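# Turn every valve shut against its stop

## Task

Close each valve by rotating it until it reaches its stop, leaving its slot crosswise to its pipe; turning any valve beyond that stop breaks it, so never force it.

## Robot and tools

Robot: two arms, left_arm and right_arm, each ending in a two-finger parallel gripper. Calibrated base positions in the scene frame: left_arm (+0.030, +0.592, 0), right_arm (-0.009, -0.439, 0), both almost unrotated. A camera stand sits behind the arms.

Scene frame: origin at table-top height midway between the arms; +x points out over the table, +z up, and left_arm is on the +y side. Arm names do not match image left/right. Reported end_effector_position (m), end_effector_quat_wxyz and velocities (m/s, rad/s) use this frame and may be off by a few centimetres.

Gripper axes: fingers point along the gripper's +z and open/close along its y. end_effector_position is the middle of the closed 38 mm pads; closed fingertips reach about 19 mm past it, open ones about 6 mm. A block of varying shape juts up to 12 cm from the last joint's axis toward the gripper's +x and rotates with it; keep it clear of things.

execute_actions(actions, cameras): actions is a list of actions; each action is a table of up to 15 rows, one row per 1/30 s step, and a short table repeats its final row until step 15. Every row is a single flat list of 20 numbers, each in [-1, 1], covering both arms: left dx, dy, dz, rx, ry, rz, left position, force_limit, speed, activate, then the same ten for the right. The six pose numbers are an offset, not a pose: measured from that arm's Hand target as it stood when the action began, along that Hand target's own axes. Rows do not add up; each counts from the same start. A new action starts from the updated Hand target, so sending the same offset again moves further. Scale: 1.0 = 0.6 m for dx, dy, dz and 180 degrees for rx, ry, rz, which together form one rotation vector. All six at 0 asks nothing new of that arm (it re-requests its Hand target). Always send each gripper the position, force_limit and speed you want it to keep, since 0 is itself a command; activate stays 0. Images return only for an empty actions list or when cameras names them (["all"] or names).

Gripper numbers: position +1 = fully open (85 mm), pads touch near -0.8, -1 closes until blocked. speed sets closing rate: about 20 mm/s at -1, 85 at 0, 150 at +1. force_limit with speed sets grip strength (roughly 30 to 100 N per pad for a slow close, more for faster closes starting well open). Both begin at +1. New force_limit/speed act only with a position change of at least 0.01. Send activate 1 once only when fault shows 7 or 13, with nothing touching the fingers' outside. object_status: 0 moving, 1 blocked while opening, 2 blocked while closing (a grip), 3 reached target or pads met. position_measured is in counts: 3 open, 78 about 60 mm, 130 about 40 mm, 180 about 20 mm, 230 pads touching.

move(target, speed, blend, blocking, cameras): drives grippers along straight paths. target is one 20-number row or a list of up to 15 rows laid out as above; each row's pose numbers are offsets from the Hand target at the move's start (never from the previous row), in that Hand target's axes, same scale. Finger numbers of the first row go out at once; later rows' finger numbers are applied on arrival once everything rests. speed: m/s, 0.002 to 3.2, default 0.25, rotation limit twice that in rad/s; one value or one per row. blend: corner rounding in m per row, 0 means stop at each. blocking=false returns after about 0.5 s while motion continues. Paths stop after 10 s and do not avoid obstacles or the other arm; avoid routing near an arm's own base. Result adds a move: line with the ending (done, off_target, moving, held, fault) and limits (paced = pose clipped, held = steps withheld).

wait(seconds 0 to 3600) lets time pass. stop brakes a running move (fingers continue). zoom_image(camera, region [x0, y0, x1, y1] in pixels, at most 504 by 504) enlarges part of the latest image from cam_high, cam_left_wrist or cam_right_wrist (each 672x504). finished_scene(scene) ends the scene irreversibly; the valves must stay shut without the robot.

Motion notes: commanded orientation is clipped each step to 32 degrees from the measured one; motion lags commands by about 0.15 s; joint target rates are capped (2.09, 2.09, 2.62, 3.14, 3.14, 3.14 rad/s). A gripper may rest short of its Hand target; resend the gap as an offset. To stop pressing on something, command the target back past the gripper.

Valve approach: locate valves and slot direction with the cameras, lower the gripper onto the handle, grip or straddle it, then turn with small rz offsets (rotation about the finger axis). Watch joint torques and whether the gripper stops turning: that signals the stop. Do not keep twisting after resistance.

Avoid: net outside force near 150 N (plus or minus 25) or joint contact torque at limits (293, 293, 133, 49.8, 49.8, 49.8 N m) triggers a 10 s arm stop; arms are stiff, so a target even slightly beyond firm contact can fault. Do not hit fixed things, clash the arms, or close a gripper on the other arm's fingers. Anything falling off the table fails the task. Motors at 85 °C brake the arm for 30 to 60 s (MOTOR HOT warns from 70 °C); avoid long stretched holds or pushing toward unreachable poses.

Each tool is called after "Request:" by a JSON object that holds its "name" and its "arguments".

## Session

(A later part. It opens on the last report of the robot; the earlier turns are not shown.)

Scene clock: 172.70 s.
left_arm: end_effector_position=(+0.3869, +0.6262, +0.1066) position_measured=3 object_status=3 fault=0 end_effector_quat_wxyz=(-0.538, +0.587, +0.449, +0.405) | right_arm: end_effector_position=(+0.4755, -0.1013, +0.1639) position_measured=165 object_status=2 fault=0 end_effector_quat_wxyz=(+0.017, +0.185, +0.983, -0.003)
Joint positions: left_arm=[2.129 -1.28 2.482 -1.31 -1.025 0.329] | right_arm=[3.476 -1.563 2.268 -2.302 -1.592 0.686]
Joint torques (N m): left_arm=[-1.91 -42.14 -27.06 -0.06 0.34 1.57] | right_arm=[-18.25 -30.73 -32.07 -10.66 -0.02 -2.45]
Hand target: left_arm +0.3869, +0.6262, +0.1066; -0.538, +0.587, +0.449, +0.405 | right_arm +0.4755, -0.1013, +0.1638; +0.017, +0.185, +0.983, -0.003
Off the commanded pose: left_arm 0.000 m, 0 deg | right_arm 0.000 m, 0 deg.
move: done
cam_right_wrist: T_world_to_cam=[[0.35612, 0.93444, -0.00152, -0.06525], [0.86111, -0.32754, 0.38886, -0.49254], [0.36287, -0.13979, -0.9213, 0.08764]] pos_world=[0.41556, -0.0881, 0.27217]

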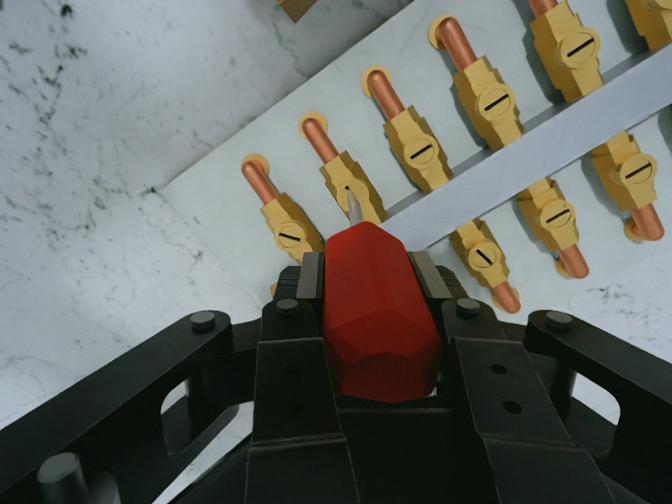

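Request:
{"name": "move", "arguments": {"target": [[0,0,0,0,0,0,1,1,1,0, 0.0001,0,0.0018,0,0,0,-0.97,0.8,-1,0],[0,0,0,0,0,0,1,1,1,0, 0.0008,0.0032,0.0018,-0.0039,0,-0.1111,-0.97,0.8,-1,0],[0,0,0,0,0,0,1,1,1,0, 0.0024,0.006,0.0018,-0.0078,0,-0.2222,-0.97,0.8,-1,0],[0,0,0,0,0,0,1,1,1,0, 0.0049,0.008,0.0018,-0.0117,0,-0.3333,-0.97,0.8,-1,0],[0,0,0,0,0,0,1,1,1,0, 0.0079,0.009,0.0018,-0.0156,0,-0.4444,-0.97,0.8,-1,0],[0,0,0,0,0,0,1,1,1,0, 0.0103,0.0092,0.0018,-0.0182,0,-0.52,-0.97,0.8,-1,0],[0,0,0,0,0,0,1,1,1,0, 0.0106,0.0092,0.0018,-0.0187,0,-0.535,-0.97,0.8,-1,0]], "speed": [0.04,0.25,0.25,0.25,0.25,0.2,0.08], "blend": [0,0.01,0.01,0.01,0.01,0.003,0], "cameras": ["cam_right_wrist"]}}

Request:
{"name": "move", "arguments": {"target": [0,0,0,0,0,0,1,1,1,0, -0.0012,0,-0.0333,0,0,0,-0.97,0.8,-1,0], "speed": 0.2, "cameras": ["cam_right_wrist"]}}

Request:
{"name": "zoom_image", "arguments": {"camera": "cam_right_wrist", "region": [325, 160, 375, 210]}}

Scene clock: 177.60 s.
left_arm: end_effector_position=(+0.3869, +0.6262, +0.1066) position_measured=3 object_status=3 fault=0 end_effector_quat_wxyz=(-0.538, +0.587, +0.449, +0.405) | right_arm: end_effector_position=(+0.4716, -0.0938, +0.1626) position_measured=165 object_status=2 fault=0 end_effector_quat_wxyz=(+0.014, -0.609, +0.793, +0.011)
Joint positions: left_arm=[2.129 -1.28 2.482 -1.31 -1.025 0.329] | right_arm=[3.465 -1.565 2.27 -2.295 -1.54 -1.006]
Joint torques (N m): left_arm=[-3.85 -44.25 -26.99 0.59 0.39 1.58] | right_arm=[-17.96 -12.92 -36.15 -1 1.58 -3.5]
Hand target: left_arm +0.3869, +0.6262, +0.1066; -0.538, +0.587, +0.449, +0.405 | right_arm +0.4716, -0.0938, +0.1625; +0.014, -0.609, +0.793, +0.011
Off the commanded pose: left_arm 0.000 m, 0 deg | right_arm 0.000 m, 0 deg.
move: done
cam_right_wrist: T_world_to_cam=[[-0.96805, 0.25076, -0.00169, 0.48964], [0.23021, 0.89136, 0.3905, -0.07457], [0.09943, 0.37763, -0.9206, 0.26149]] pos_world=[0.46516, -0.15506, 0.27068]

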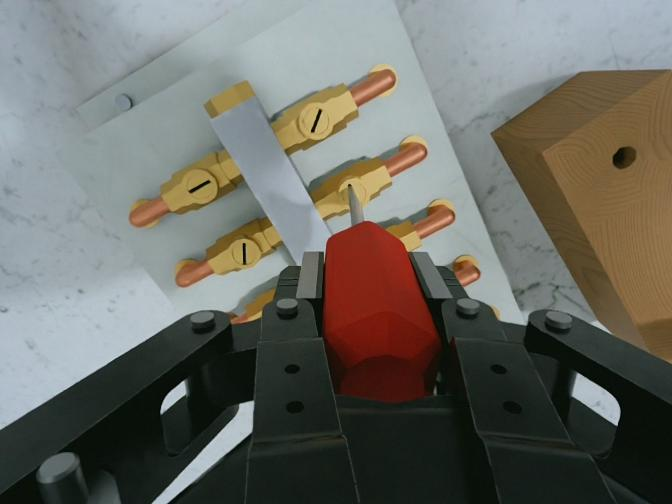

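Scene clock: 178.30 s.
left_arm: end_effector_position=(+0.3869, +0.6262, +0.1066) position_measured=3 object_status=3 fault=0 end_effector_quat_wxyz=(-0.538, +0.587, +0.449, +0.405) | right_arm: end_effector_position=(+0.4717, -0.0938, +0.1824) position_measured=165 object_status=2 fault=0 end_effector_quat_wxyz=(+0.014, -0.609, +0.793, +0.011)
Joint positions: left_arm=[2.129 -1.28 2.482 -1.31 -1.025 0.329] | right_arm=[3.465 -1.591 2.251 -2.25 -1.54 -1.006]
Joint torques (N m): left_arm=[-2.22 -44.46 -27.96 0.42 0.91 1.63] | right_arm=[11.29 -53.64 -51.85 -1.21 2.17 -0.98]
Hand target: left_arm +0.3869, +0.6262, +0.1066; -0.538, +0.587, +0.449, +0.405 | right_arm +0.4717, -0.0938, +0.1825; +0.014, -0.609, +0.793, +0.011
Off the commanded pose: left_arm 0.000 m, 0 deg | right_arm 0.000 m, 0 deg.
move: done
cam_right_wrist: T_world_to_cam=[[-0.96814, 0.25039, -0.00162, 0.48964], [0.2299, 0.89142, 0.39054, -0.0822], [0.09923, 0.37773, -0.92058, 0.27992]] pos_world=[0.46516, -0.15506, 0.29058]

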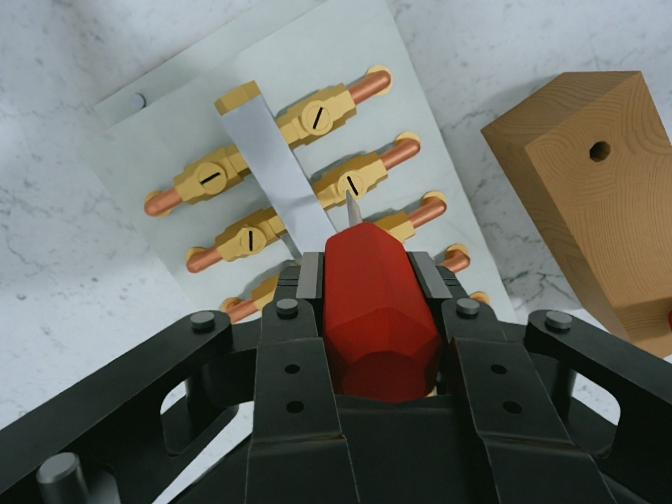

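Scaled by 10.080 from the camera's image (finer frame: 960x720).

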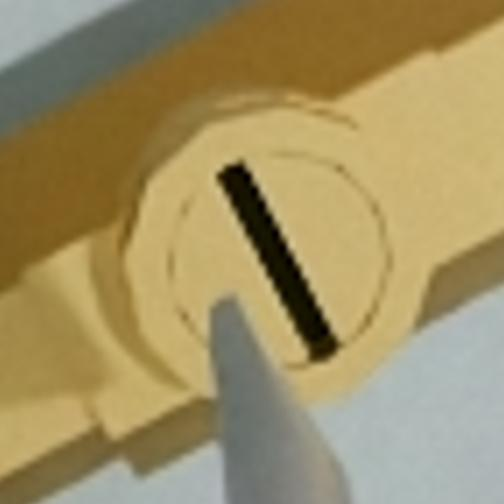

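Request:
{"name": "move", "arguments": {"target": [0,0,0,0,0,0,1,1,1,0, 0.065,-0.0382,0,0.0111,0,0.3167,-0.97,0.8,-1,0], "speed": 0.6, "cameras": ["cam_right_wrist"]}}

Request:
{"name": "zoom_image", "arguments": {"camera": "cam_right_wrist", "region": [325, 160, 375, 210]}}

Scene clock: 180.30 s.
left_arm: end_effector_position=(+0.3869, +0.6262, +0.1066) position_measured=3 object_status=3 fault=0 end_effector_quat_wxyz=(-0.538, +0.587, +0.449, +0.405) | right_arm: end_effector_position=(+0.4838, -0.1374, +0.1811) position_measured=165 object_status=2 fault=0 end_effector_quat_wxyz=(+0.017, -0.157, +0.987, +0.003)
Joint positions: left_arm=[2.129 -1.28 2.482 -1.31 -1.025 0.329] | right_arm=[3.397 -1.615 2.281 -2.272 -1.567 -0.079]
Joint torques (N m): left_arm=[-1.4 -46.14 -26.42 0.26 0.44 1.09] | right_arm=[-15.45 -50.51 -35.53 -10.23 -1.82 0.76]
Hand target: left_arm +0.3869, +0.6262, +0.1066; -0.538, +0.587, +0.449, +0.405 | right_arm +0.4838, -0.1374, +0.1811; +0.017, -0.157, +0.988, +0.003
Off the commanded pose: left_arm 0.000 m, 0 deg | right_arm 0.000 m, 0 deg.
move: done
cam_right_wrist: T_world_to_cam=[[-0.3169, 0.94846, -0.00119, 0.29304], [0.87336, 0.29229, 0.38962, -0.43905], [0.36988, 0.12243, -0.92098, 0.12798]] pos_world=[0.42898, -0.16528, 0.28928]

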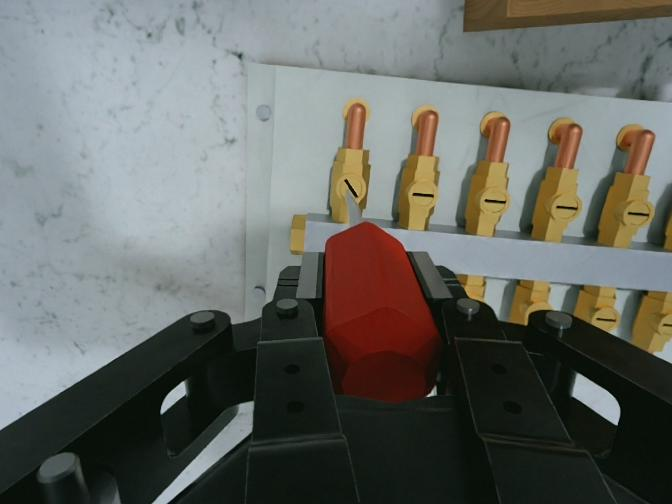

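Scaled by 10.080 from the camera's image (finer frame: 960x720).

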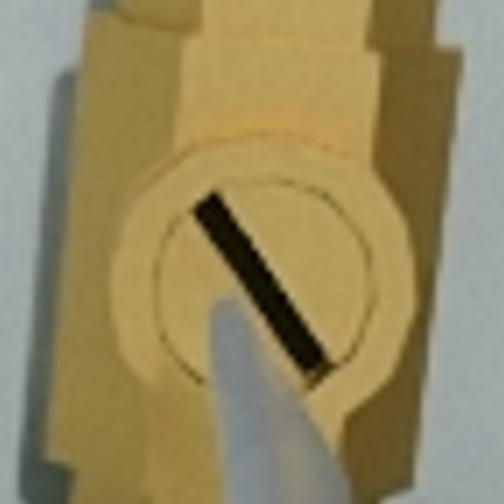

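Request:
{"name": "move", "arguments": {"target": [0,0,0,0,0,0,1,1,1,0, 0.0009,-0.0001,0.0245,-0.0002,0,-0.0067,-0.97,0.8,-1,0], "speed": 0.12, "cameras": ["cam_right_wrist"]}}

Request:
{"name": "zoom_image", "arguments": {"camera": "cam_right_wrist", "region": [335, 180, 365, 210]}}

Scene clock: 181.20 s.
left_arm: end_effector_position=(+0.3869, +0.6262, +0.1066) position_measured=3 object_status=3 fault=0 end_effector_quat_wxyz=(-0.538, +0.587, +0.449, +0.405) | right_arm: end_effector_position=(+0.4837, -0.1374, +0.1665) position_measured=165 object_status=2 fault=0 end_effector_quat_wxyz=(+0.017, -0.167, +0.986, +0.003)
Joint positions: left_arm=[2.129 -1.28 2.482 -1.31 -1.025 0.329] | right_arm=[3.397 -1.595 2.295 -2.305 -1.566 -0.1]
Joint torques (N m): left_arm=[0.55 -44.45 -27.86 0.95 0.47 1.53] | right_arm=[-14.98 -30.53 -34.2 -10.88 2.59 -2.43]
Hand target: left_arm +0.3869, +0.6262, +0.1066; -0.538, +0.587, +0.449, +0.405 | right_arm +0.4837, -0.1374, +0.1664; +0.017, -0.167, +0.986, +0.003
Off the commanded pose: left_arm 0.000 m, 0 deg | right_arm 0.000 m, 0 deg.
move: done
cam_right_wrist: T_world_to_cam=[[-0.3363, 0.94175, -0.00132, 0.30155], [0.86718, 0.31022, 0.38957, -0.42788], [0.36728, 0.12987, -0.921, 0.11682]] pos_world=[0.42955, -0.16642, 0.27468]

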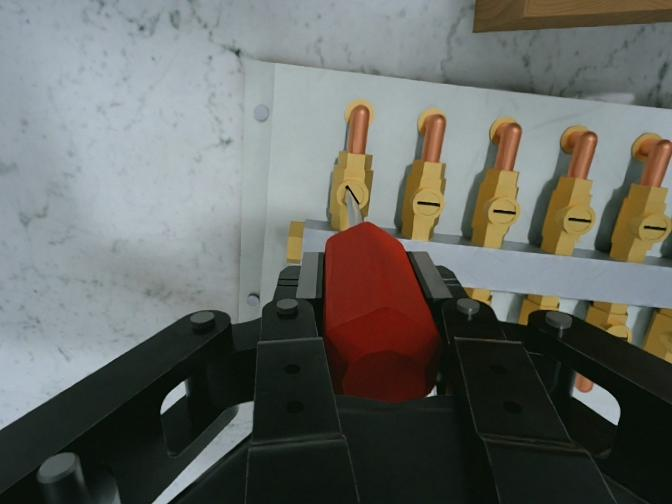

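Scaled by 16.800 from the camera's image (finer frame: 960x720).

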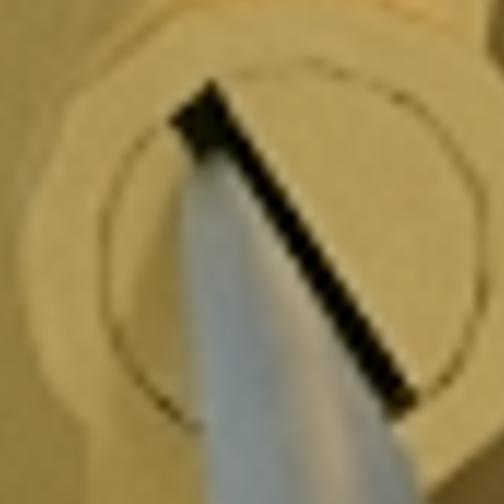

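Request:
{"name": "move", "arguments": {"target": [[0,0,0,0,0,0,1,1,1,0, 0.0004,0,0.0005,0,0,0,-0.97,0.8,-1,0],[0,0,0,0,0,0,1,1,1,0, 0.0005,0,0.0045,0,0,0,-0.97,0.8,-1,0]], "speed": 0.05, "cameras": ["cam_right_wrist"]}}

Request:
{"name": "zoom_image", "arguments": {"camera": "cam_right_wrist", "region": [335, 180, 365, 210]}}

Scene clock: 181.90 s.
left_arm: end_effector_position=(+0.3869, +0.6262, +0.1066) position_measured=3 object_status=3 fault=0 end_effector_quat_wxyz=(-0.538, +0.587, +0.449, +0.405) | right_arm: end_effector_position=(+0.4838, -0.1375, +0.1641) position_measured=165 object_status=2 fault=0 end_effector_quat_wxyz=(+0.018, -0.167, +0.986, +0.003) end_effector_velocity=(-0.002, -0.001, -0.004) end_effector_angular_velocity=(-0.002, +0.003, +0.002)
Joint positions: left_arm=[2.129 -1.28 2.482 -1.31 -1.025 0.329] | right_arm=[3.397 -1.592 2.298 -2.312 -1.566 -0.1]
Joint velocities: left_arm=[within noise] | right_arm=[0 0.003 0.005 -0.004 -0.001 -0.002]
Joint torques (N m): left_arm=[-3.74 -45.96 -27.08 0.83 0.54 1.27] | right_arm=[-4.79 29.45 26.1 8.14 2.62 -2.73]
Hand target: left_arm +0.3869, +0.6262, +0.1066; -0.538, +0.587, +0.449, +0.405 | right_arm +0.4835, -0.1375, +0.1637; +0.017, -0.167, +0.986, +0.003
Off the commanded pose: left_arm 0.000 m, 0 deg | right_arm 0.001 m, 0 deg.
move: done
cam_right_wrist: T_world_to_cam=[[-0.33645, 0.9417, -0.00144, 0.30173], [0.86683, 0.3103, 0.39029, -0.42695], [0.36798, 0.13006, -0.92069, 0.11427]] pos_world=[0.42955, -0.16652, 0.27228]

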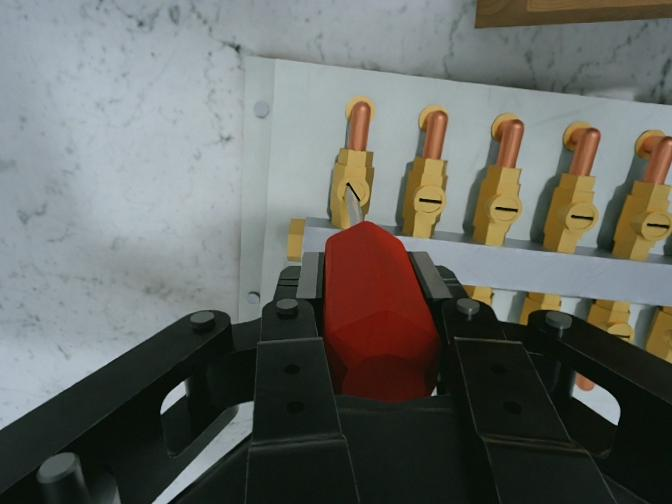

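Scaled by 16.800 from the camera's image (finer frame: 960x720).

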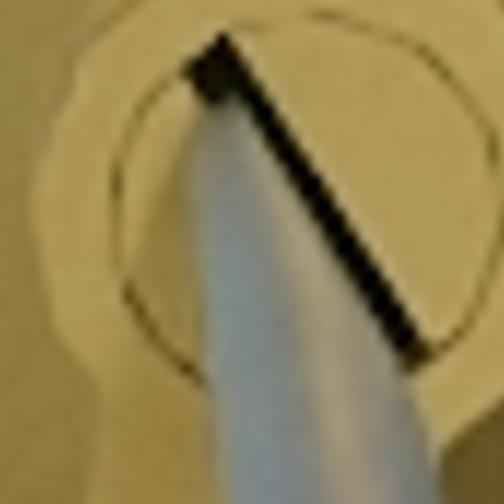

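Request:
{"name": "move", "arguments": {"target": [[0,0,0,0,0,0,1,1,1,0, 0,0,-0.0035,0,0,0,-0.97,0.8,-1,0],[0,0,0,0,0,0,1,1,1,0, 0,0.0005,-0.0035,0,0,0,-0.97,0.8,-1,0]], "speed": 0.05, "cameras": ["cam_right_wrist"]}}

Request:
{"name": "zoom_image", "arguments": {"camera": "cam_right_wrist", "region": [335, 180, 365, 210]}}

Scene clock: 182.80 s.
left_arm: end_effector_position=(+0.3869, +0.6262, +0.1066) position_measured=3 object_status=3 fault=0 end_effector_quat_wxyz=(-0.538, +0.587, +0.449, +0.405) | right_arm: end_effector_position=(+0.4832, -0.1373, +0.1655) position_measured=165 object_status=2 fault=0 end_effector_quat_wxyz=(+0.017, -0.167, +0.986, +0.003)
Joint positions: left_arm=[2.129 -1.28 2.482 -1.31 -1.025 0.329] | right_arm=[3.397 -1.594 2.296 -2.307 -1.566 -0.1]
Joint torques (N m): left_arm=[-1.76 -41.08 -27.05 -0.22 -0.01 1.94] | right_arm=[7.09 -46.35 -47.46 -3.99 2.01 0.36]
Hand target: left_arm +0.3869, +0.6262, +0.1066; -0.538, +0.587, +0.449, +0.405 | right_arm +0.4834, -0.1372, +0.1658; +0.017, -0.167, +0.986, +0.003
Off the commanded pose: left_arm 0.000 m, 0 deg | right_arm 0.000 m, 0 deg.
move: done
cam_right_wrist: T_world_to_cam=[[-0.33658, 0.94165, -0.00126, 0.3014], [0.86728, 0.31052, 0.38909, -0.42707], [0.36678, 0.12987, -0.9212, 0.11639]] pos_world=[0.42915, -0.16632, 0.27377]

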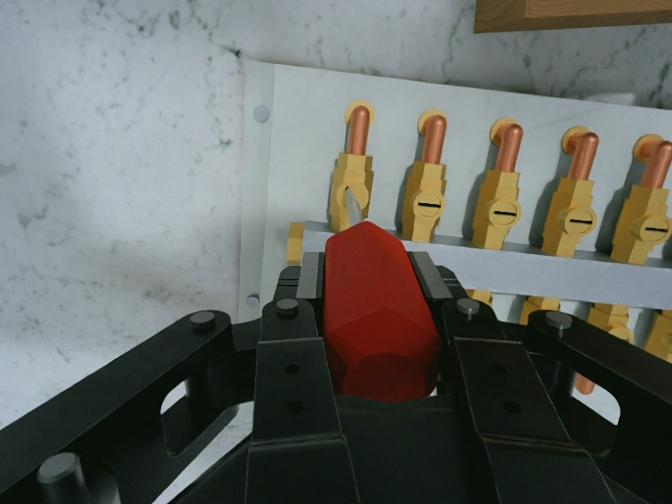

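Scaled by 16.800 from the camera's image (finer frame: 960x720).

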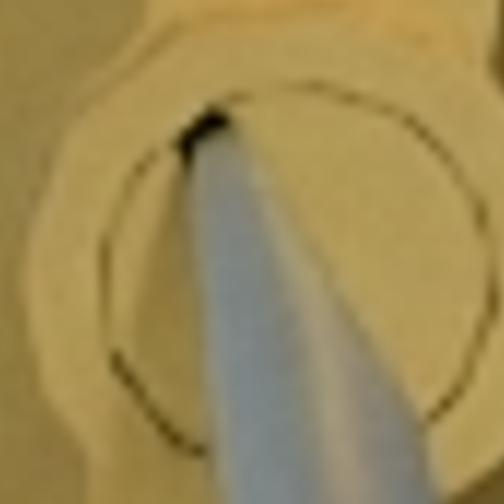

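Request:
{"name": "move", "arguments": {"target": [0,0,0,0,0,0,1,1,1,0, 0.0004,0.0002,0.0003,0,-0.0033,0,-0.97,0.8,-1,0], "speed": 0.05, "cameras": ["cam_right_wrist"]}}

Request:
{"name": "zoom_image", "arguments": {"camera": "cam_right_wrist", "region": [335, 180, 365, 210]}}

Scene clock: 183.60 s.
left_arm: end_effector_position=(+0.3869, +0.6262, +0.1066) position_measured=3 object_status=3 fault=0 end_effector_quat_wxyz=(-0.538, +0.587, +0.449, +0.405) | right_arm: end_effector_position=(+0.4831, -0.1372, +0.1656) position_measured=165 object_status=2 fault=0 end_effector_quat_wxyz=(+0.022, -0.167, +0.986, +0.004)
Joint positions: left_arm=[2.129 -1.28 2.482 -1.31 -1.025 0.329] | right_arm=[3.397 -1.597 2.302 -2.32 -1.565 -0.1]
Joint torques (N m): left_arm=[-2.06 -43.16 -26.54 0.31 0.53 1.39] | right_arm=[-16.24 -47.37 -32.8 -10.59 2.32 -2.45]
Hand target: left_arm +0.3869, +0.6262, +0.1066; -0.538, +0.587, +0.449, +0.405 | right_arm +0.4831, -0.1372, +0.1656; +0.022, -0.167, +0.986, +0.004
Off the commanded pose: left_arm 0.000 m, 0 deg | right_arm 0.000 m, 0 deg.
move: done
cam_right_wrist: T_world_to_cam=[[-0.33648, 0.94169, -0.00145, 0.30127], [0.86333, 0.3091, 0.39889, -0.42689], [0.37608, 0.13297, -0.917, 0.11176]] pos_world=[0.42789, -0.16661, 0.27321]

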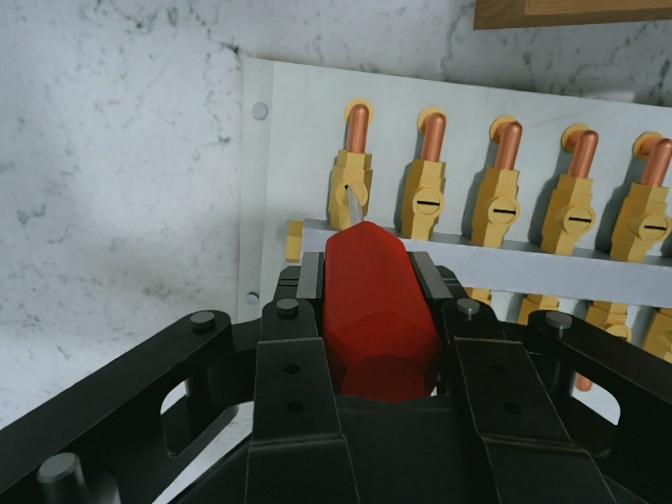

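Scaled by 16.800 from the camera's image (finer frame: 960x720).

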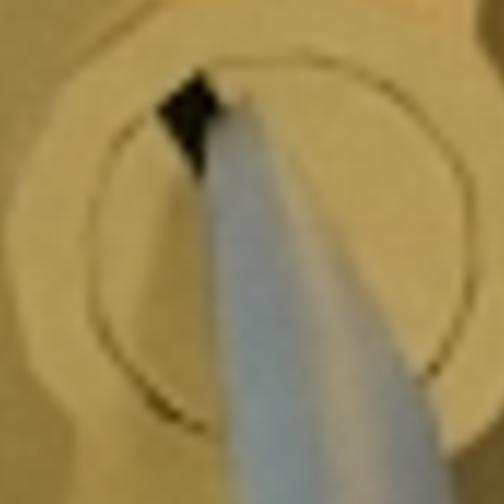

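Request:
{"name": "move", "arguments": {"target": [0,0,0,0,0,0,1,1,1,0, 0,0,-0.005,0,0,0,-0.97,0.8,-1,0], "speed": 0.05, "cameras": ["cam_right_wrist"]}}

Request:
{"name": "zoom_image", "arguments": {"camera": "cam_right_wrist", "region": [335, 180, 365, 210]}}

Request:
{"name": "zoom_image", "arguments": {"camera": "cam_right_wrist", "region": [270, 180, 470, 380]}}

Scene clock: 184.27 s.
left_arm: end_effector_position=(+0.3869, +0.6262, +0.1066) position_measured=3 object_status=3 fault=0 end_effector_quat_wxyz=(-0.538, +0.587, +0.449, +0.405) | right_arm: end_effector_position=(+0.4830, -0.1373, +0.1685) position_measured=165 object_status=2 fault=0 end_effector_quat_wxyz=(+0.022, -0.167, +0.986, +0.004)
Joint positions: left_arm=[2.129 -1.28 2.482 -1.31 -1.025 0.329] | right_arm=[3.397 -1.602 2.3 -2.314 -1.565 -0.1]
Joint torques (N m): left_arm=[-1.75 -45.58 -27.64 0.28 0.24 2.11] | right_arm=[-15.79 -52.38 -50.99 -0.97 2.23 -2.37]
Hand target: left_arm +0.3869, +0.6262, +0.1066; -0.538, +0.587, +0.449, +0.405 | right_arm +0.4830, -0.1373, +0.1686; +0.022, -0.167, +0.986, +0.004
Off the commanded pose: left_arm 0.000 m, 0 deg | right_arm 0.000 m, 0 deg.
move: done
cam_right_wrist: T_world_to_cam=[[-0.33644, 0.9417, -0.00141, 0.30121], [0.86328, 0.30902, 0.39908, -0.42801], [0.37625, 0.13305, -0.91691, 0.11438]] pos_world=[0.42779, -0.16661, 0.27611]

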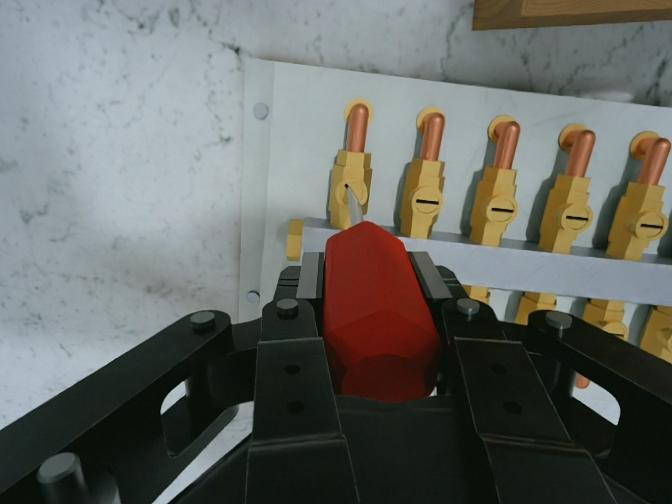

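Scaled by 16.800 from the camera's image (finer frame: 960x720).

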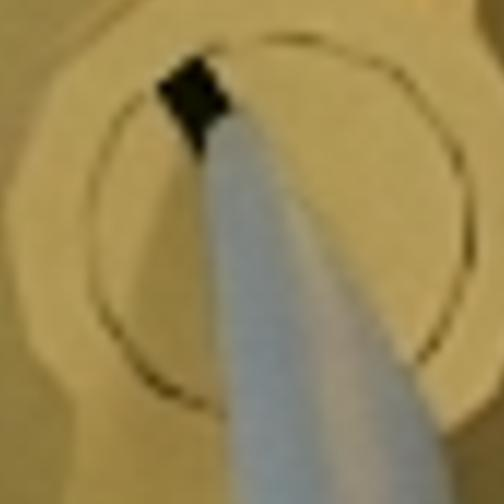

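Scaled by 2.520 from the camera's image (finer frame: 960x720).

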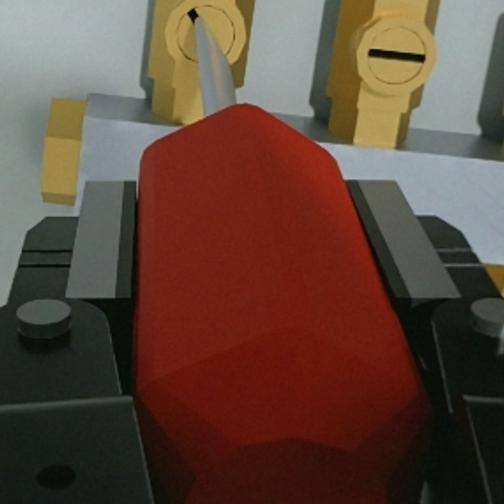

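Request:
{"name": "move", "arguments": {"target": [[0,0,0,0,0,0,1,1,1,0, -0.0013,-0.0013,0,0,0,0,-0.97,0.8,-1,0],[0,0,0,0,0,0,1,1,1,0, -0.0012,-0.0013,0.003,0,0,0,-0.97,0.8,-1,0]], "speed": 0.05, "cameras": ["cam_right_wrist"]}}

Request:
{"name": "zoom_image", "arguments": {"camera": "cam_right_wrist", "region": [335, 175, 365, 205]}}

Scene clock: 187.90 s.
left_arm: end_effector_position=(+0.3869, +0.6262, +0.1066) position_measured=3 object_status=3 fault=0 end_effector_quat_wxyz=(-0.538, +0.587, +0.449, +0.405) | right_arm: end_effector_position=(+0.4840, -0.1377, +0.1670) position_measured=165 object_status=2 fault=0 end_effector_quat_wxyz=(+0.022, -0.167, +0.986, +0.004)
Joint positions: left_arm=[2.129 -1.28 2.482 -1.31 -1.025 0.329] | right_arm=[3.396 -1.599 2.3 -2.318 -1.565 -0.101]
Joint torques (N m): left_arm=[-2.02 -42.44 -26.21 0.8 0.62 1.7] | right_arm=[-15.87 -29.21 -33.12 -10.65 2.48 -2.68]
Hand target: left_arm +0.3869, +0.6262, +0.1066; -0.538, +0.587, +0.449, +0.405 | right_arm +0.4840, -0.1377, +0.1668; +0.022, -0.167, +0.986, +0.004
Off the commanded pose: left_arm 0.000 m, 0 deg | right_arm 0.000 m, 0 deg.
move: done
cam_right_wrist: T_world_to_cam=[[-0.33644, 0.9417, -0.00141, 0.30201], [0.86326, 0.30901, 0.39912, -0.42808], [0.37628, 0.13307, -0.9169, 0.11258]] pos_world=[0.42879, -0.16711, 0.27451]

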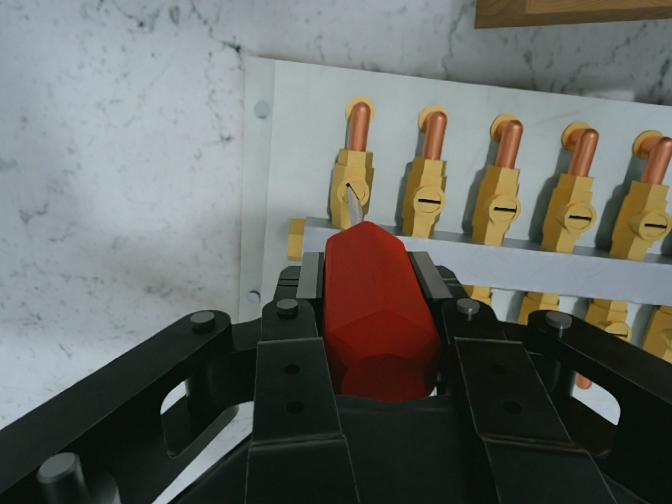

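Scaled by 16.800 from the camera's image (finer frame: 960x720).

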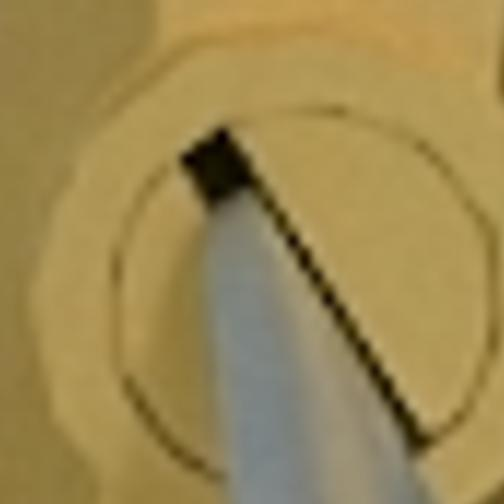

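Request:
{"name": "move", "arguments": {"target": [0,0,0,0,0,0,1,1,1,0, 0.0001,-0.0002,0.0025,0,0,0,-0.97,0.8,-1,0], "speed": 0.03}}

Request:
{"name": "move", "arguments": {"target": [0,0,0,0,0,0,1,1,1,0, 0.0001,0,0.001,0,0,0,-0.97,0.8,-1,0], "speed": 0.03, "cameras": ["cam_right_wrist"]}}

Request:
{"name": "zoom_image", "arguments": {"camera": "cam_right_wrist", "region": [335, 175, 365, 205]}}

Scene clock: 188.67 s.
left_arm: end_effector_position=(+0.3869, +0.6262, +0.1066) position_measured=3 object_status=3 fault=0 end_effector_quat_wxyz=(-0.538, +0.587, +0.449, +0.405) | right_arm: end_effector_position=(+0.4840, -0.1378, +0.1654) position_measured=165 object_status=2 fault=0 end_effector_quat_wxyz=(+0.022, -0.167, +0.986, +0.004)
Joint positions: left_arm=[2.129 -1.28 2.482 -1.31 -1.025 0.329] | right_arm=[3.396 -1.596 2.302 -2.321 -1.565 -0.101]
Joint torques (N m): left_arm=[-2.39 -46.39 -27.8 0.22 0.75 1.63] | right_arm=[-17.07 -28.27 -33.76 -11.73 1.6 -2.71]
Hand target: left_arm +0.3869, +0.6262, +0.1066; -0.538, +0.587, +0.449, +0.405 | right_arm +0.4840, -0.1378, +0.1653; +0.022, -0.167, +0.986, +0.004
Off the commanded pose: left_arm 0.000 m, 0 deg | right_arm 0.000 m, 0 deg.
move: done

Scene clock: 189.17 s.
left_arm: end_effector_position=(+0.3869, +0.6262, +0.1066) position_measured=3 object_status=3 fault=0 end_effector_quat_wxyz=(-0.538, +0.587, +0.449, +0.405) | right_arm: end_effector_position=(+0.4840, -0.1378, +0.1648) position_measured=165 object_status=2 fault=0 end_effector_quat_wxyz=(+0.022, -0.167, +0.986, +0.004)
Joint positions: left_arm=[2.129 -1.28 2.482 -1.31 -1.025 0.329] | right_arm=[3.396 -1.595 2.303 -2.323 -1.565 -0.101]
Joint torques (N m): left_arm=[-2 -43.05 -26.28 0.3 0.08 1.53] | right_arm=[-17.84 -29.27 -34.77 -11.42 0.64 -2.64]
Hand target: left_arm +0.3869, +0.6262, +0.1066; -0.538, +0.587, +0.449, +0.405 | right_arm +0.4840, -0.1378, +0.1647; +0.022, -0.167, +0.986, +0.004
Off the commanded pose: left_arm 0.000 m, 0 deg | right_arm 0.000 m, 0 deg.
move: done
cam_right_wrist: T_world_to_cam=[[-0.33644, 0.9417, -0.00141, 0.3021], [0.86326, 0.30901, 0.39912, -0.42717], [0.37628, 0.13307, -0.9169, 0.11058]] pos_world=[0.42879, -0.16721, 0.27231]

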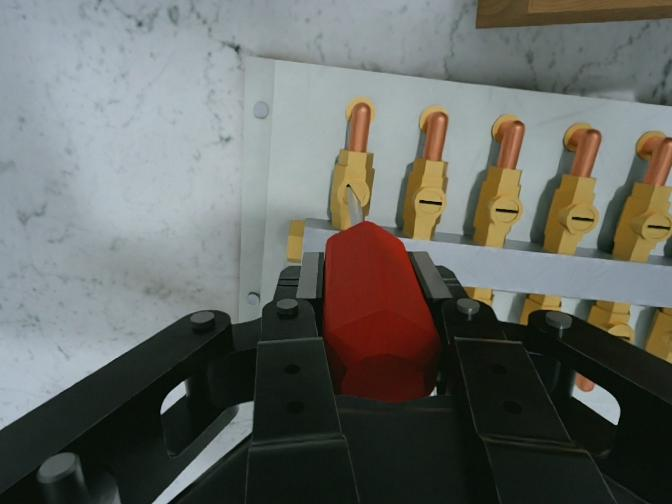

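Scaled by 16.800 from the camera's image (finer frame: 960x720).

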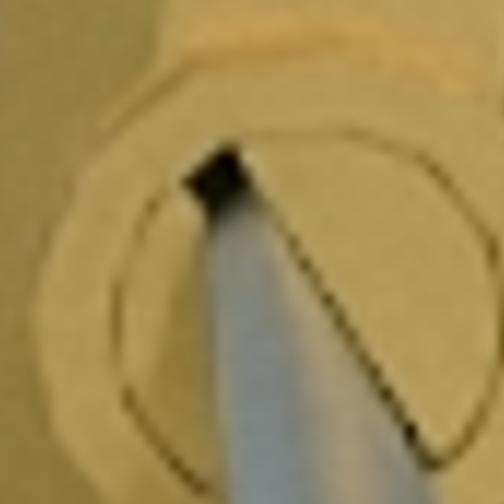

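Request:
{"name": "move", "arguments": {"target": [[0,0,0,0,0,0,1,1,1,0, 0.0001,0,0.0027,0,0,0,-0.97,0.8,-1,0],[0,0,0,0,0,0,1,1,1,0, 0.0007,0.0028,0.0027,-0.005,0,-0.1111,-0.97,0.8,-1,0]], "speed": [0.03,0.15], "cameras": ["cam_right_wrist"]}}

Request:
{"name": "zoom_image", "arguments": {"camera": "cam_right_wrist", "region": [335, 175, 365, 205]}}

Scene clock: 191.33 s.
left_arm: end_effector_position=(+0.3869, +0.6262, +0.1066) position_measured=3 object_status=3 fault=0 end_effector_quat_wxyz=(-0.538, +0.587, +0.449, +0.405) | right_arm: end_effector_position=(+0.4831, -0.1364, +0.1631) position_measured=165 object_status=2 fault=0 end_effector_quat_wxyz=(+0.021, -0.336, +0.942, +0.008)
Joint positions: left_arm=[2.129 -1.28 2.482 -1.31 -1.025 0.329] | right_arm=[3.391 -1.594 2.304 -2.321 -1.55 -0.455]
Joint torques (N m): left_arm=[0.55 -44.72 -26.96 0.33 0.48 1.83] | right_arm=[-19.24 -42.52 -40.83 0.21 1.7 -4.17]
Hand target: left_arm +0.3869, +0.6262, +0.1066; -0.538, +0.587, +0.449, +0.405 | right_arm +0.4831, -0.1364, +0.1631; +0.021, -0.336, +0.942, +0.008
Off the commanded pose: left_arm 0.000 m, 0 deg | right_arm 0.000 m, 0 deg.
move: done
cam_right_wrist: T_world_to_cam=[[-0.63826, 0.76982, -0.0016, 0.42286], [0.70532, 0.58562, 0.39947, -0.31221], [0.30845, 0.25384, -0.91675, 0.1584]] pos_world=[0.44124, -0.1829, 0.27061]

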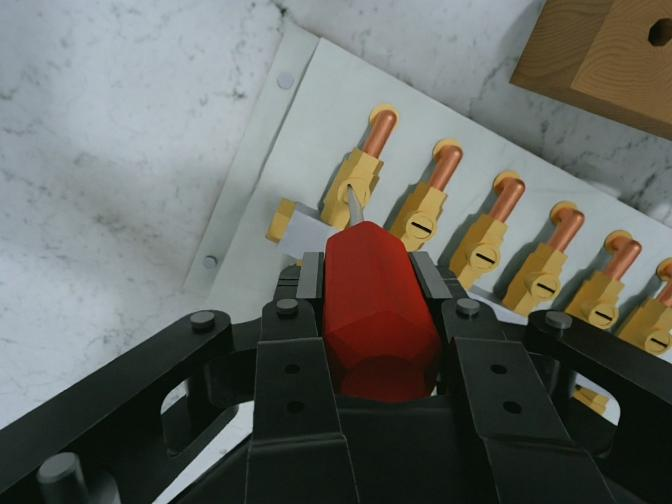

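Scaled by 16.800 from the camera's image (finer frame: 960x720).

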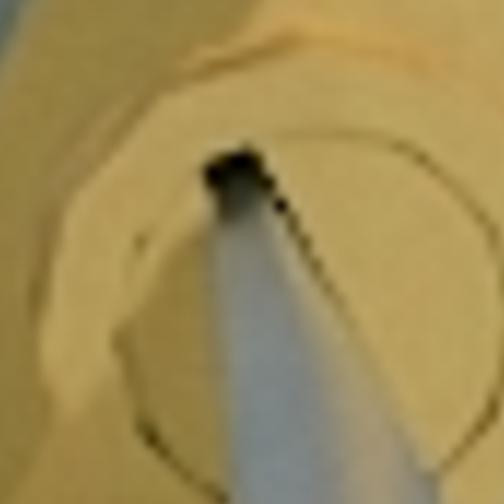

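Request:
{"name": "move", "arguments": {"target": [[0,0,0,0,0,0,1,1,1,0, 0.0005,0.0031,0,-0.005,0,-0.1111,-0.97,0.8,-1,0],[0,0,0,0,0,0,1,1,1,0, 0.0015,0.005,0,-0.0082,0,-0.1833,-0.97,0.8,-1,0],[0,0,0,0,0,0,1,1,1,0, 0.0017,0.0053,0,-0.0089,0,-0.1983,-0.97,0.8,-1,0]], "speed": [0.25,0.2,0.08], "blend": [0.01,0.003,0]}}

Request:
{"name": "move", "arguments": {"target": [0,0,0,0,0,0,1,1,1,0, -0.0015,0,-0.0333,0,0,0,-0.97,0.8,-1,0], "speed": 0.2, "cameras": ["cam_right_wrist"]}}

Request:
{"name": "zoom_image", "arguments": {"camera": "cam_right_wrist", "region": [325, 160, 375, 210]}}

Scene clock: 193.80 s.
left_arm: end_effector_position=(+0.3869, +0.6262, +0.1066) position_measured=3 object_status=3 fault=0 end_effector_quat_wxyz=(-0.538, +0.587, +0.449, +0.405) | right_arm: end_effector_position=(+0.4803, -0.1346, +0.1631) position_measured=165 object_status=2 fault=0 end_effector_quat_wxyz=(+0.018, -0.608, +0.793, +0.014)
Joint positions: left_arm=[2.129 -1.28 2.482 -1.31 -1.025 0.329] | right_arm=[3.385 -1.594 2.299 -2.297 -1.53 -1.084]
Joint torques (N m): left_arm=[-0.39 -40.07 -27.29 0.75 0.33 1.73] | right_arm=[-18.94 -7.59 -37.81 -0.42 2.44 -3.43]
Hand target: left_arm +0.3869, +0.6262, +0.1066; -0.538, +0.587, +0.449, +0.405 | right_arm +0.4803, -0.1346, +0.1631; +0.018, -0.608, +0.793, +0.014
Off the commanded pose: left_arm 0.000 m, 0 deg | right_arm 0.000 m, 0 deg.
move: done

Scene clock: 194.50 s.
left_arm: end_effector_position=(+0.3869, +0.6262, +0.1066) position_measured=3 object_status=3 fault=0 end_effector_quat_wxyz=(-0.538, +0.587, +0.449, +0.405) | right_arm: end_effector_position=(+0.4803, -0.1346, +0.1829) position_measured=165 object_status=2 fault=0 end_effector_quat_wxyz=(+0.018, -0.608, +0.793, +0.014)
Joint positions: left_arm=[2.129 -1.28 2.482 -1.31 -1.025 0.329] | right_arm=[3.385 -1.621 2.28 -2.251 -1.53 -1.085]
Joint torques (N m): left_arm=[-2.85 -43.98 -26.14 0.76 0.55 1.35] | right_arm=[12.08 -49.45 -52.29 -1.2 2.28 -2.41]
Hand target: left_arm +0.3869, +0.6262, +0.1066; -0.538, +0.587, +0.449, +0.405 | right_arm +0.4803, -0.1346, +0.1831; +0.018, -0.608, +0.793, +0.014
Off the commanded pose: left_arm 0.000 m, 0 deg | right_arm 0.000 m, 0 deg.
move: done
cam_right_wrist: T_world_to_cam=[[-0.96773, 0.25197, -0.00226, 0.50845], [0.23009, 0.88729, 0.39972, -0.05039], [0.10273, 0.38631, -0.91663, 0.29359]] pos_world=[0.47348, -0.19682, 0.29041]

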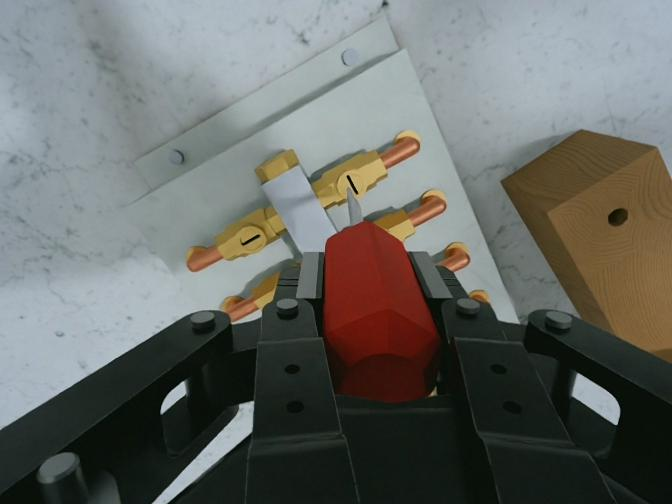

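Scaled by 10.080 from the camera's image (finer frame: 960x720).

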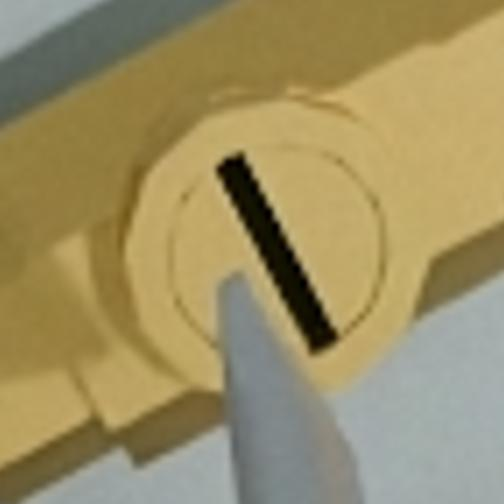

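Request:
{"name": "move", "arguments": {"target": [0,0,0,0,0,0,1,1,1,0, -0.041,-0.1065,-0.0113,0.0241,0,0.535,-0.97,0.8,-1,0], "speed": 0.6, "cameras": ["cam_right_wrist"]}}

Request:
{"name": "zoom_image", "arguments": {"camera": "cam_right_wrist", "region": [325, 160, 375, 210]}}

Scene clock: 197.17 s.
left_arm: end_effector_position=(+0.3869, +0.6262, +0.1066) position_measured=3 object_status=3 fault=0 end_effector_quat_wxyz=(-0.538, +0.587, +0.449, +0.405) | right_arm: end_effector_position=(+0.5483, -0.1277, +0.1909) position_measured=165 object_status=2 fault=0 end_effector_quat_wxyz=(+0.022, +0.186, +0.982, -0.004)
Joint positions: left_arm=[2.129 -1.28 2.482 -1.31 -1.025 0.329] | right_arm=[3.401 -1.521 2.166 -2.253 -1.596 0.613]
Joint torques (N m): left_arm=[-1.36 -44.59 -26.97 0.1 0.74 1.02] | right_arm=[10.42 -39.12 -51.69 -1.19 -2.27 0.09]
Hand target: left_arm +0.3869, +0.6262, +0.1066; -0.538, +0.587, +0.449, +0.405 | right_arm +0.5483, -0.1277, +0.1909; +0.022, +0.186, +0.982, -0.004
Off the commanded pose: left_arm 0.000 m, 0 deg | right_arm 0.000 m, 0 deg.
move: done
cam_right_wrist: T_world_to_cam=[[0.35785, 0.93378, -0.00148, -0.0675], [0.85663, -0.32765, 0.39853, -0.57384], [0.37165, -0.14388, -0.91716, 0.07623]] pos_world=[0.4874, -0.11402, 0.29851]

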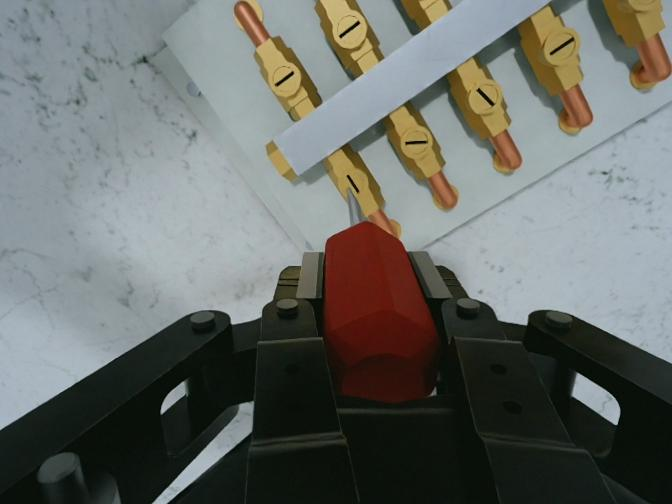

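Scaled by 10.080 from the camera's image (finer frame: 960x720).

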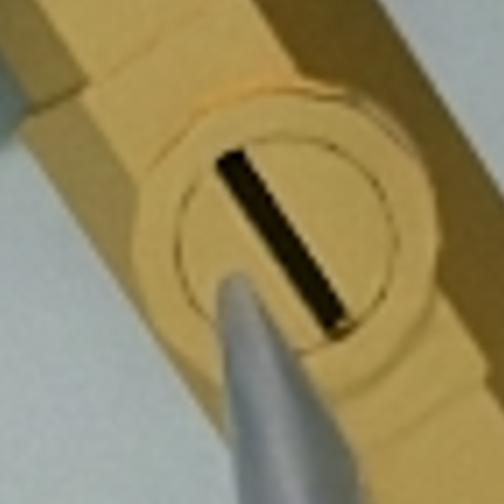

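Request:
{"name": "move", "arguments": {"target": [0,0,0,0,0,0,1,1,1,0, 0.0033,0.0008,0.0163,0,0,0,-0.97,0.8,-1,0], "speed": 0.12, "cameras": ["cam_right_wrist"]}}

Request:
{"name": "zoom_image", "arguments": {"camera": "cam_right_wrist", "region": [335, 170, 365, 200]}}

Scene clock: 198.83 s.
left_arm: end_effector_position=(+0.3869, +0.6262, +0.1066) position_measured=3 object_status=3 fault=0 end_effector_quat_wxyz=(-0.538, +0.587, +0.449, +0.405) | right_arm: end_effector_position=(+0.5471, -0.1267, +0.1812) position_measured=165 object_status=2 fault=0 end_effector_quat_wxyz=(+0.022, +0.186, +0.982, -0.004)
Joint positions: left_arm=[2.129 -1.28 2.482 -1.31 -1.025 0.329] | right_arm=[3.403 -1.51 2.176 -2.273 -1.596 0.615]
Joint torques (N m): left_arm=[-3.69 -44.2 -27.03 0.99 0.41 1.62] | right_arm=[12.58 -39.59 -35.19 -10.31 -2.29 0.86]
Hand target: left_arm +0.3869, +0.6262, +0.1066; -0.538, +0.587, +0.449, +0.405 | right_arm +0.5471, -0.1267, +0.1811; +0.022, +0.186, +0.982, -0.004
Off the commanded pose: left_arm 0.000 m, 0 deg | right_arm 0.000 m, 0 deg.
move: done
cam_right_wrist: T_world_to_cam=[[0.35819, 0.93365, -0.00153, -0.06815], [0.8565, -0.32794, 0.39859, -0.56852], [0.37164, -0.14408, -0.91713, 0.06794]] pos_world=[0.4861, -0.11303, 0.28881]

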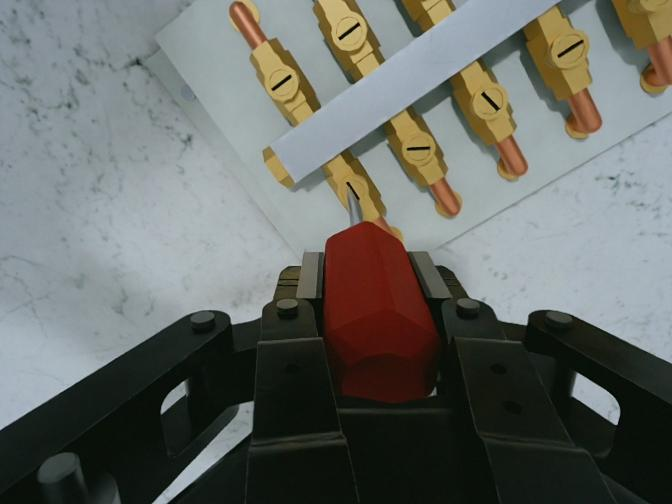

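Scaled by 16.800 from the camera's image (finer frame: 960x720).

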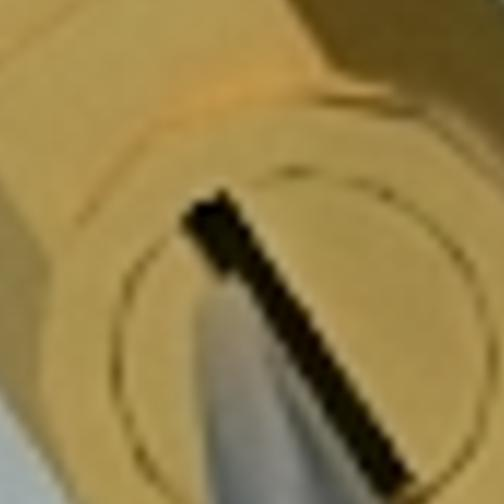

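Request:
{"name": "move", "arguments": {"target": [0,0,0,0,0,0,1,1,1,0, 0.0003,0,0.005,0,0,0,-0.97,0.8,-1,0], "speed": 0.05, "cameras": ["cam_right_wrist"]}}

Request:
{"name": "zoom_image", "arguments": {"camera": "cam_right_wrist", "region": [335, 175, 365, 205]}}

Scene clock: 199.57 s.
left_arm: end_effector_position=(+0.3869, +0.6262, +0.1066) position_measured=3 object_status=3 fault=0 end_effector_quat_wxyz=(-0.538, +0.587, +0.449, +0.405) | right_arm: end_effector_position=(+0.5470, -0.1267, +0.1782) position_measured=165 object_status=2 fault=0 end_effector_quat_wxyz=(+0.022, +0.186, +0.982, -0.004)
Joint positions: left_arm=[2.129 -1.28 2.482 -1.31 -1.025 0.329] | right_arm=[3.403 -1.506 2.179 -2.28 -1.596 0.615]
Joint torques (N m): left_arm=[-4.72 -40 -27.15 0.15 0.44 1.32] | right_arm=[10.41 -38.7 -35.88 -10.76 -2.22 0.75]
Hand target: left_arm +0.3869, +0.6262, +0.1066; -0.538, +0.587, +0.449, +0.405 | right_arm +0.5470, -0.1267, +0.1781; +0.022, +0.186, +0.982, -0.004
Off the commanded pose: left_arm 0.000 m, 0 deg | right_arm 0.000 m, 0 deg.
move: done
cam_right_wrist: T_world_to_cam=[[0.35819, 0.93365, -0.00153, -0.06815], [0.8565, -0.32794, 0.39859, -0.56729], [0.37164, -0.14408, -0.91713, 0.06509]] pos_world=[0.4861, -0.11303, 0.28571]

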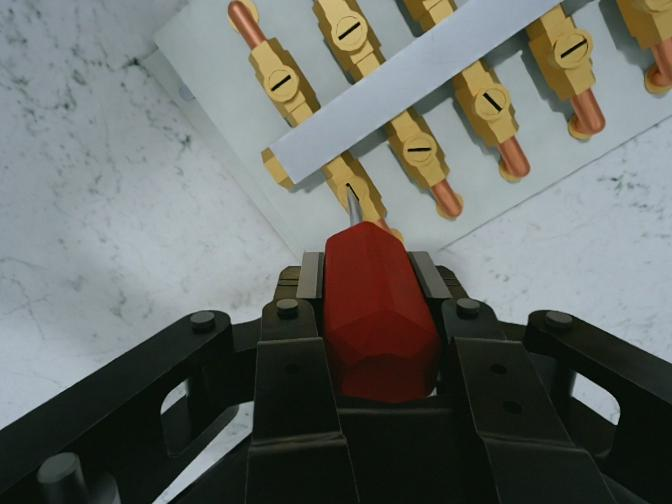

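Scaled by 16.800 from the camera's image (finer frame: 960x720).

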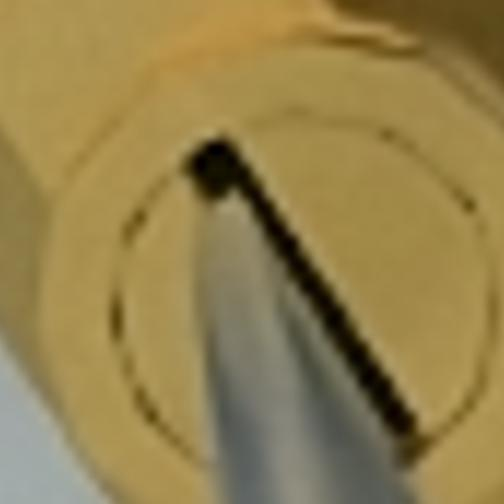

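Request:
{"name": "move", "arguments": {"target": [0,0,0,0,0,0,1,1,1,0, -0.0008,0,0.0042,0,0,0,-0.97,0.8,-1,0], "speed": 0.05, "cameras": ["cam_right_wrist"]}}

Request:
{"name": "zoom_image", "arguments": {"camera": "cam_right_wrist", "region": [335, 175, 365, 205]}}

Scene clock: 200.27 s.
left_arm: end_effector_position=(+0.3869, +0.6262, +0.1066) position_measured=3 object_status=3 fault=0 end_effector_quat_wxyz=(-0.538, +0.587, +0.449, +0.405) | right_arm: end_effector_position=(+0.5476, -0.1269, +0.1756) position_measured=165 object_status=2 fault=0 end_effector_quat_wxyz=(+0.022, +0.186, +0.982, -0.004)
Joint positions: left_arm=[2.129 -1.28 2.482 -1.31 -1.025 0.329] | right_arm=[3.403 -1.503 2.18 -2.285 -1.596 0.615]
Joint torques (N m): left_arm=[-1.16 -45.99 -27 0 0.75 2.1] | right_arm=[-16.35 -40.03 -35.09 -10.81 -1.33 -2.73]
Hand target: left_arm +0.3869, +0.6262, +0.1066; -0.538, +0.587, +0.449, +0.405 | right_arm +0.5476, -0.1269, +0.1756; +0.022, +0.186, +0.982, -0.004
Off the commanded pose: left_arm 0.000 m, 0 deg | right_arm 0.000 m, 0 deg.
move: done
cam_right_wrist: T_world_to_cam=[[0.35819, 0.93365, -0.00153, -0.06815], [0.8565, -0.32794, 0.39859, -0.56678], [0.37164, -0.14408, -0.91713, 0.06258]] pos_world=[0.4866, -0.11323, 0.28321]

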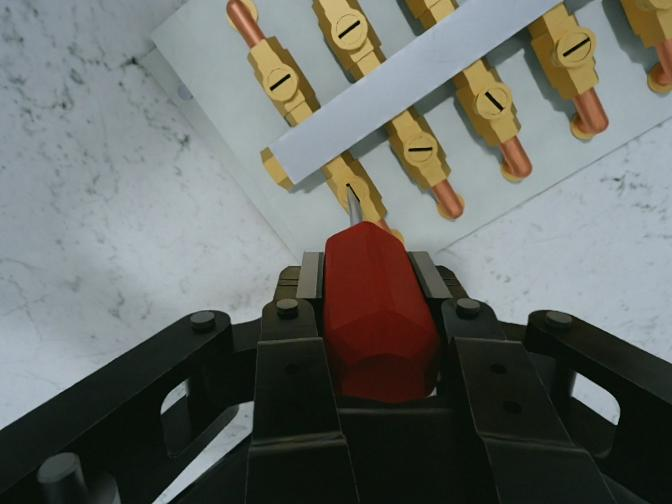

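Scaled by 16.800 from the camera's image (finer frame: 960x720).

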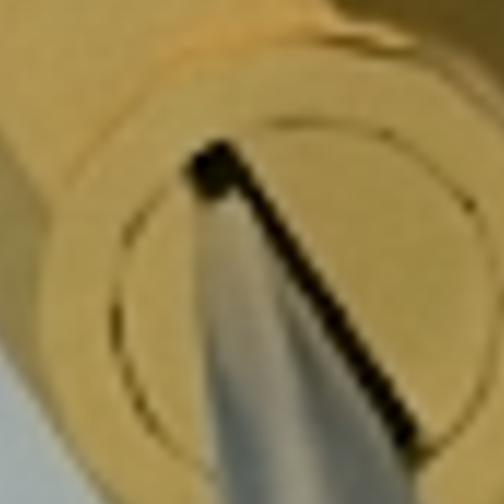

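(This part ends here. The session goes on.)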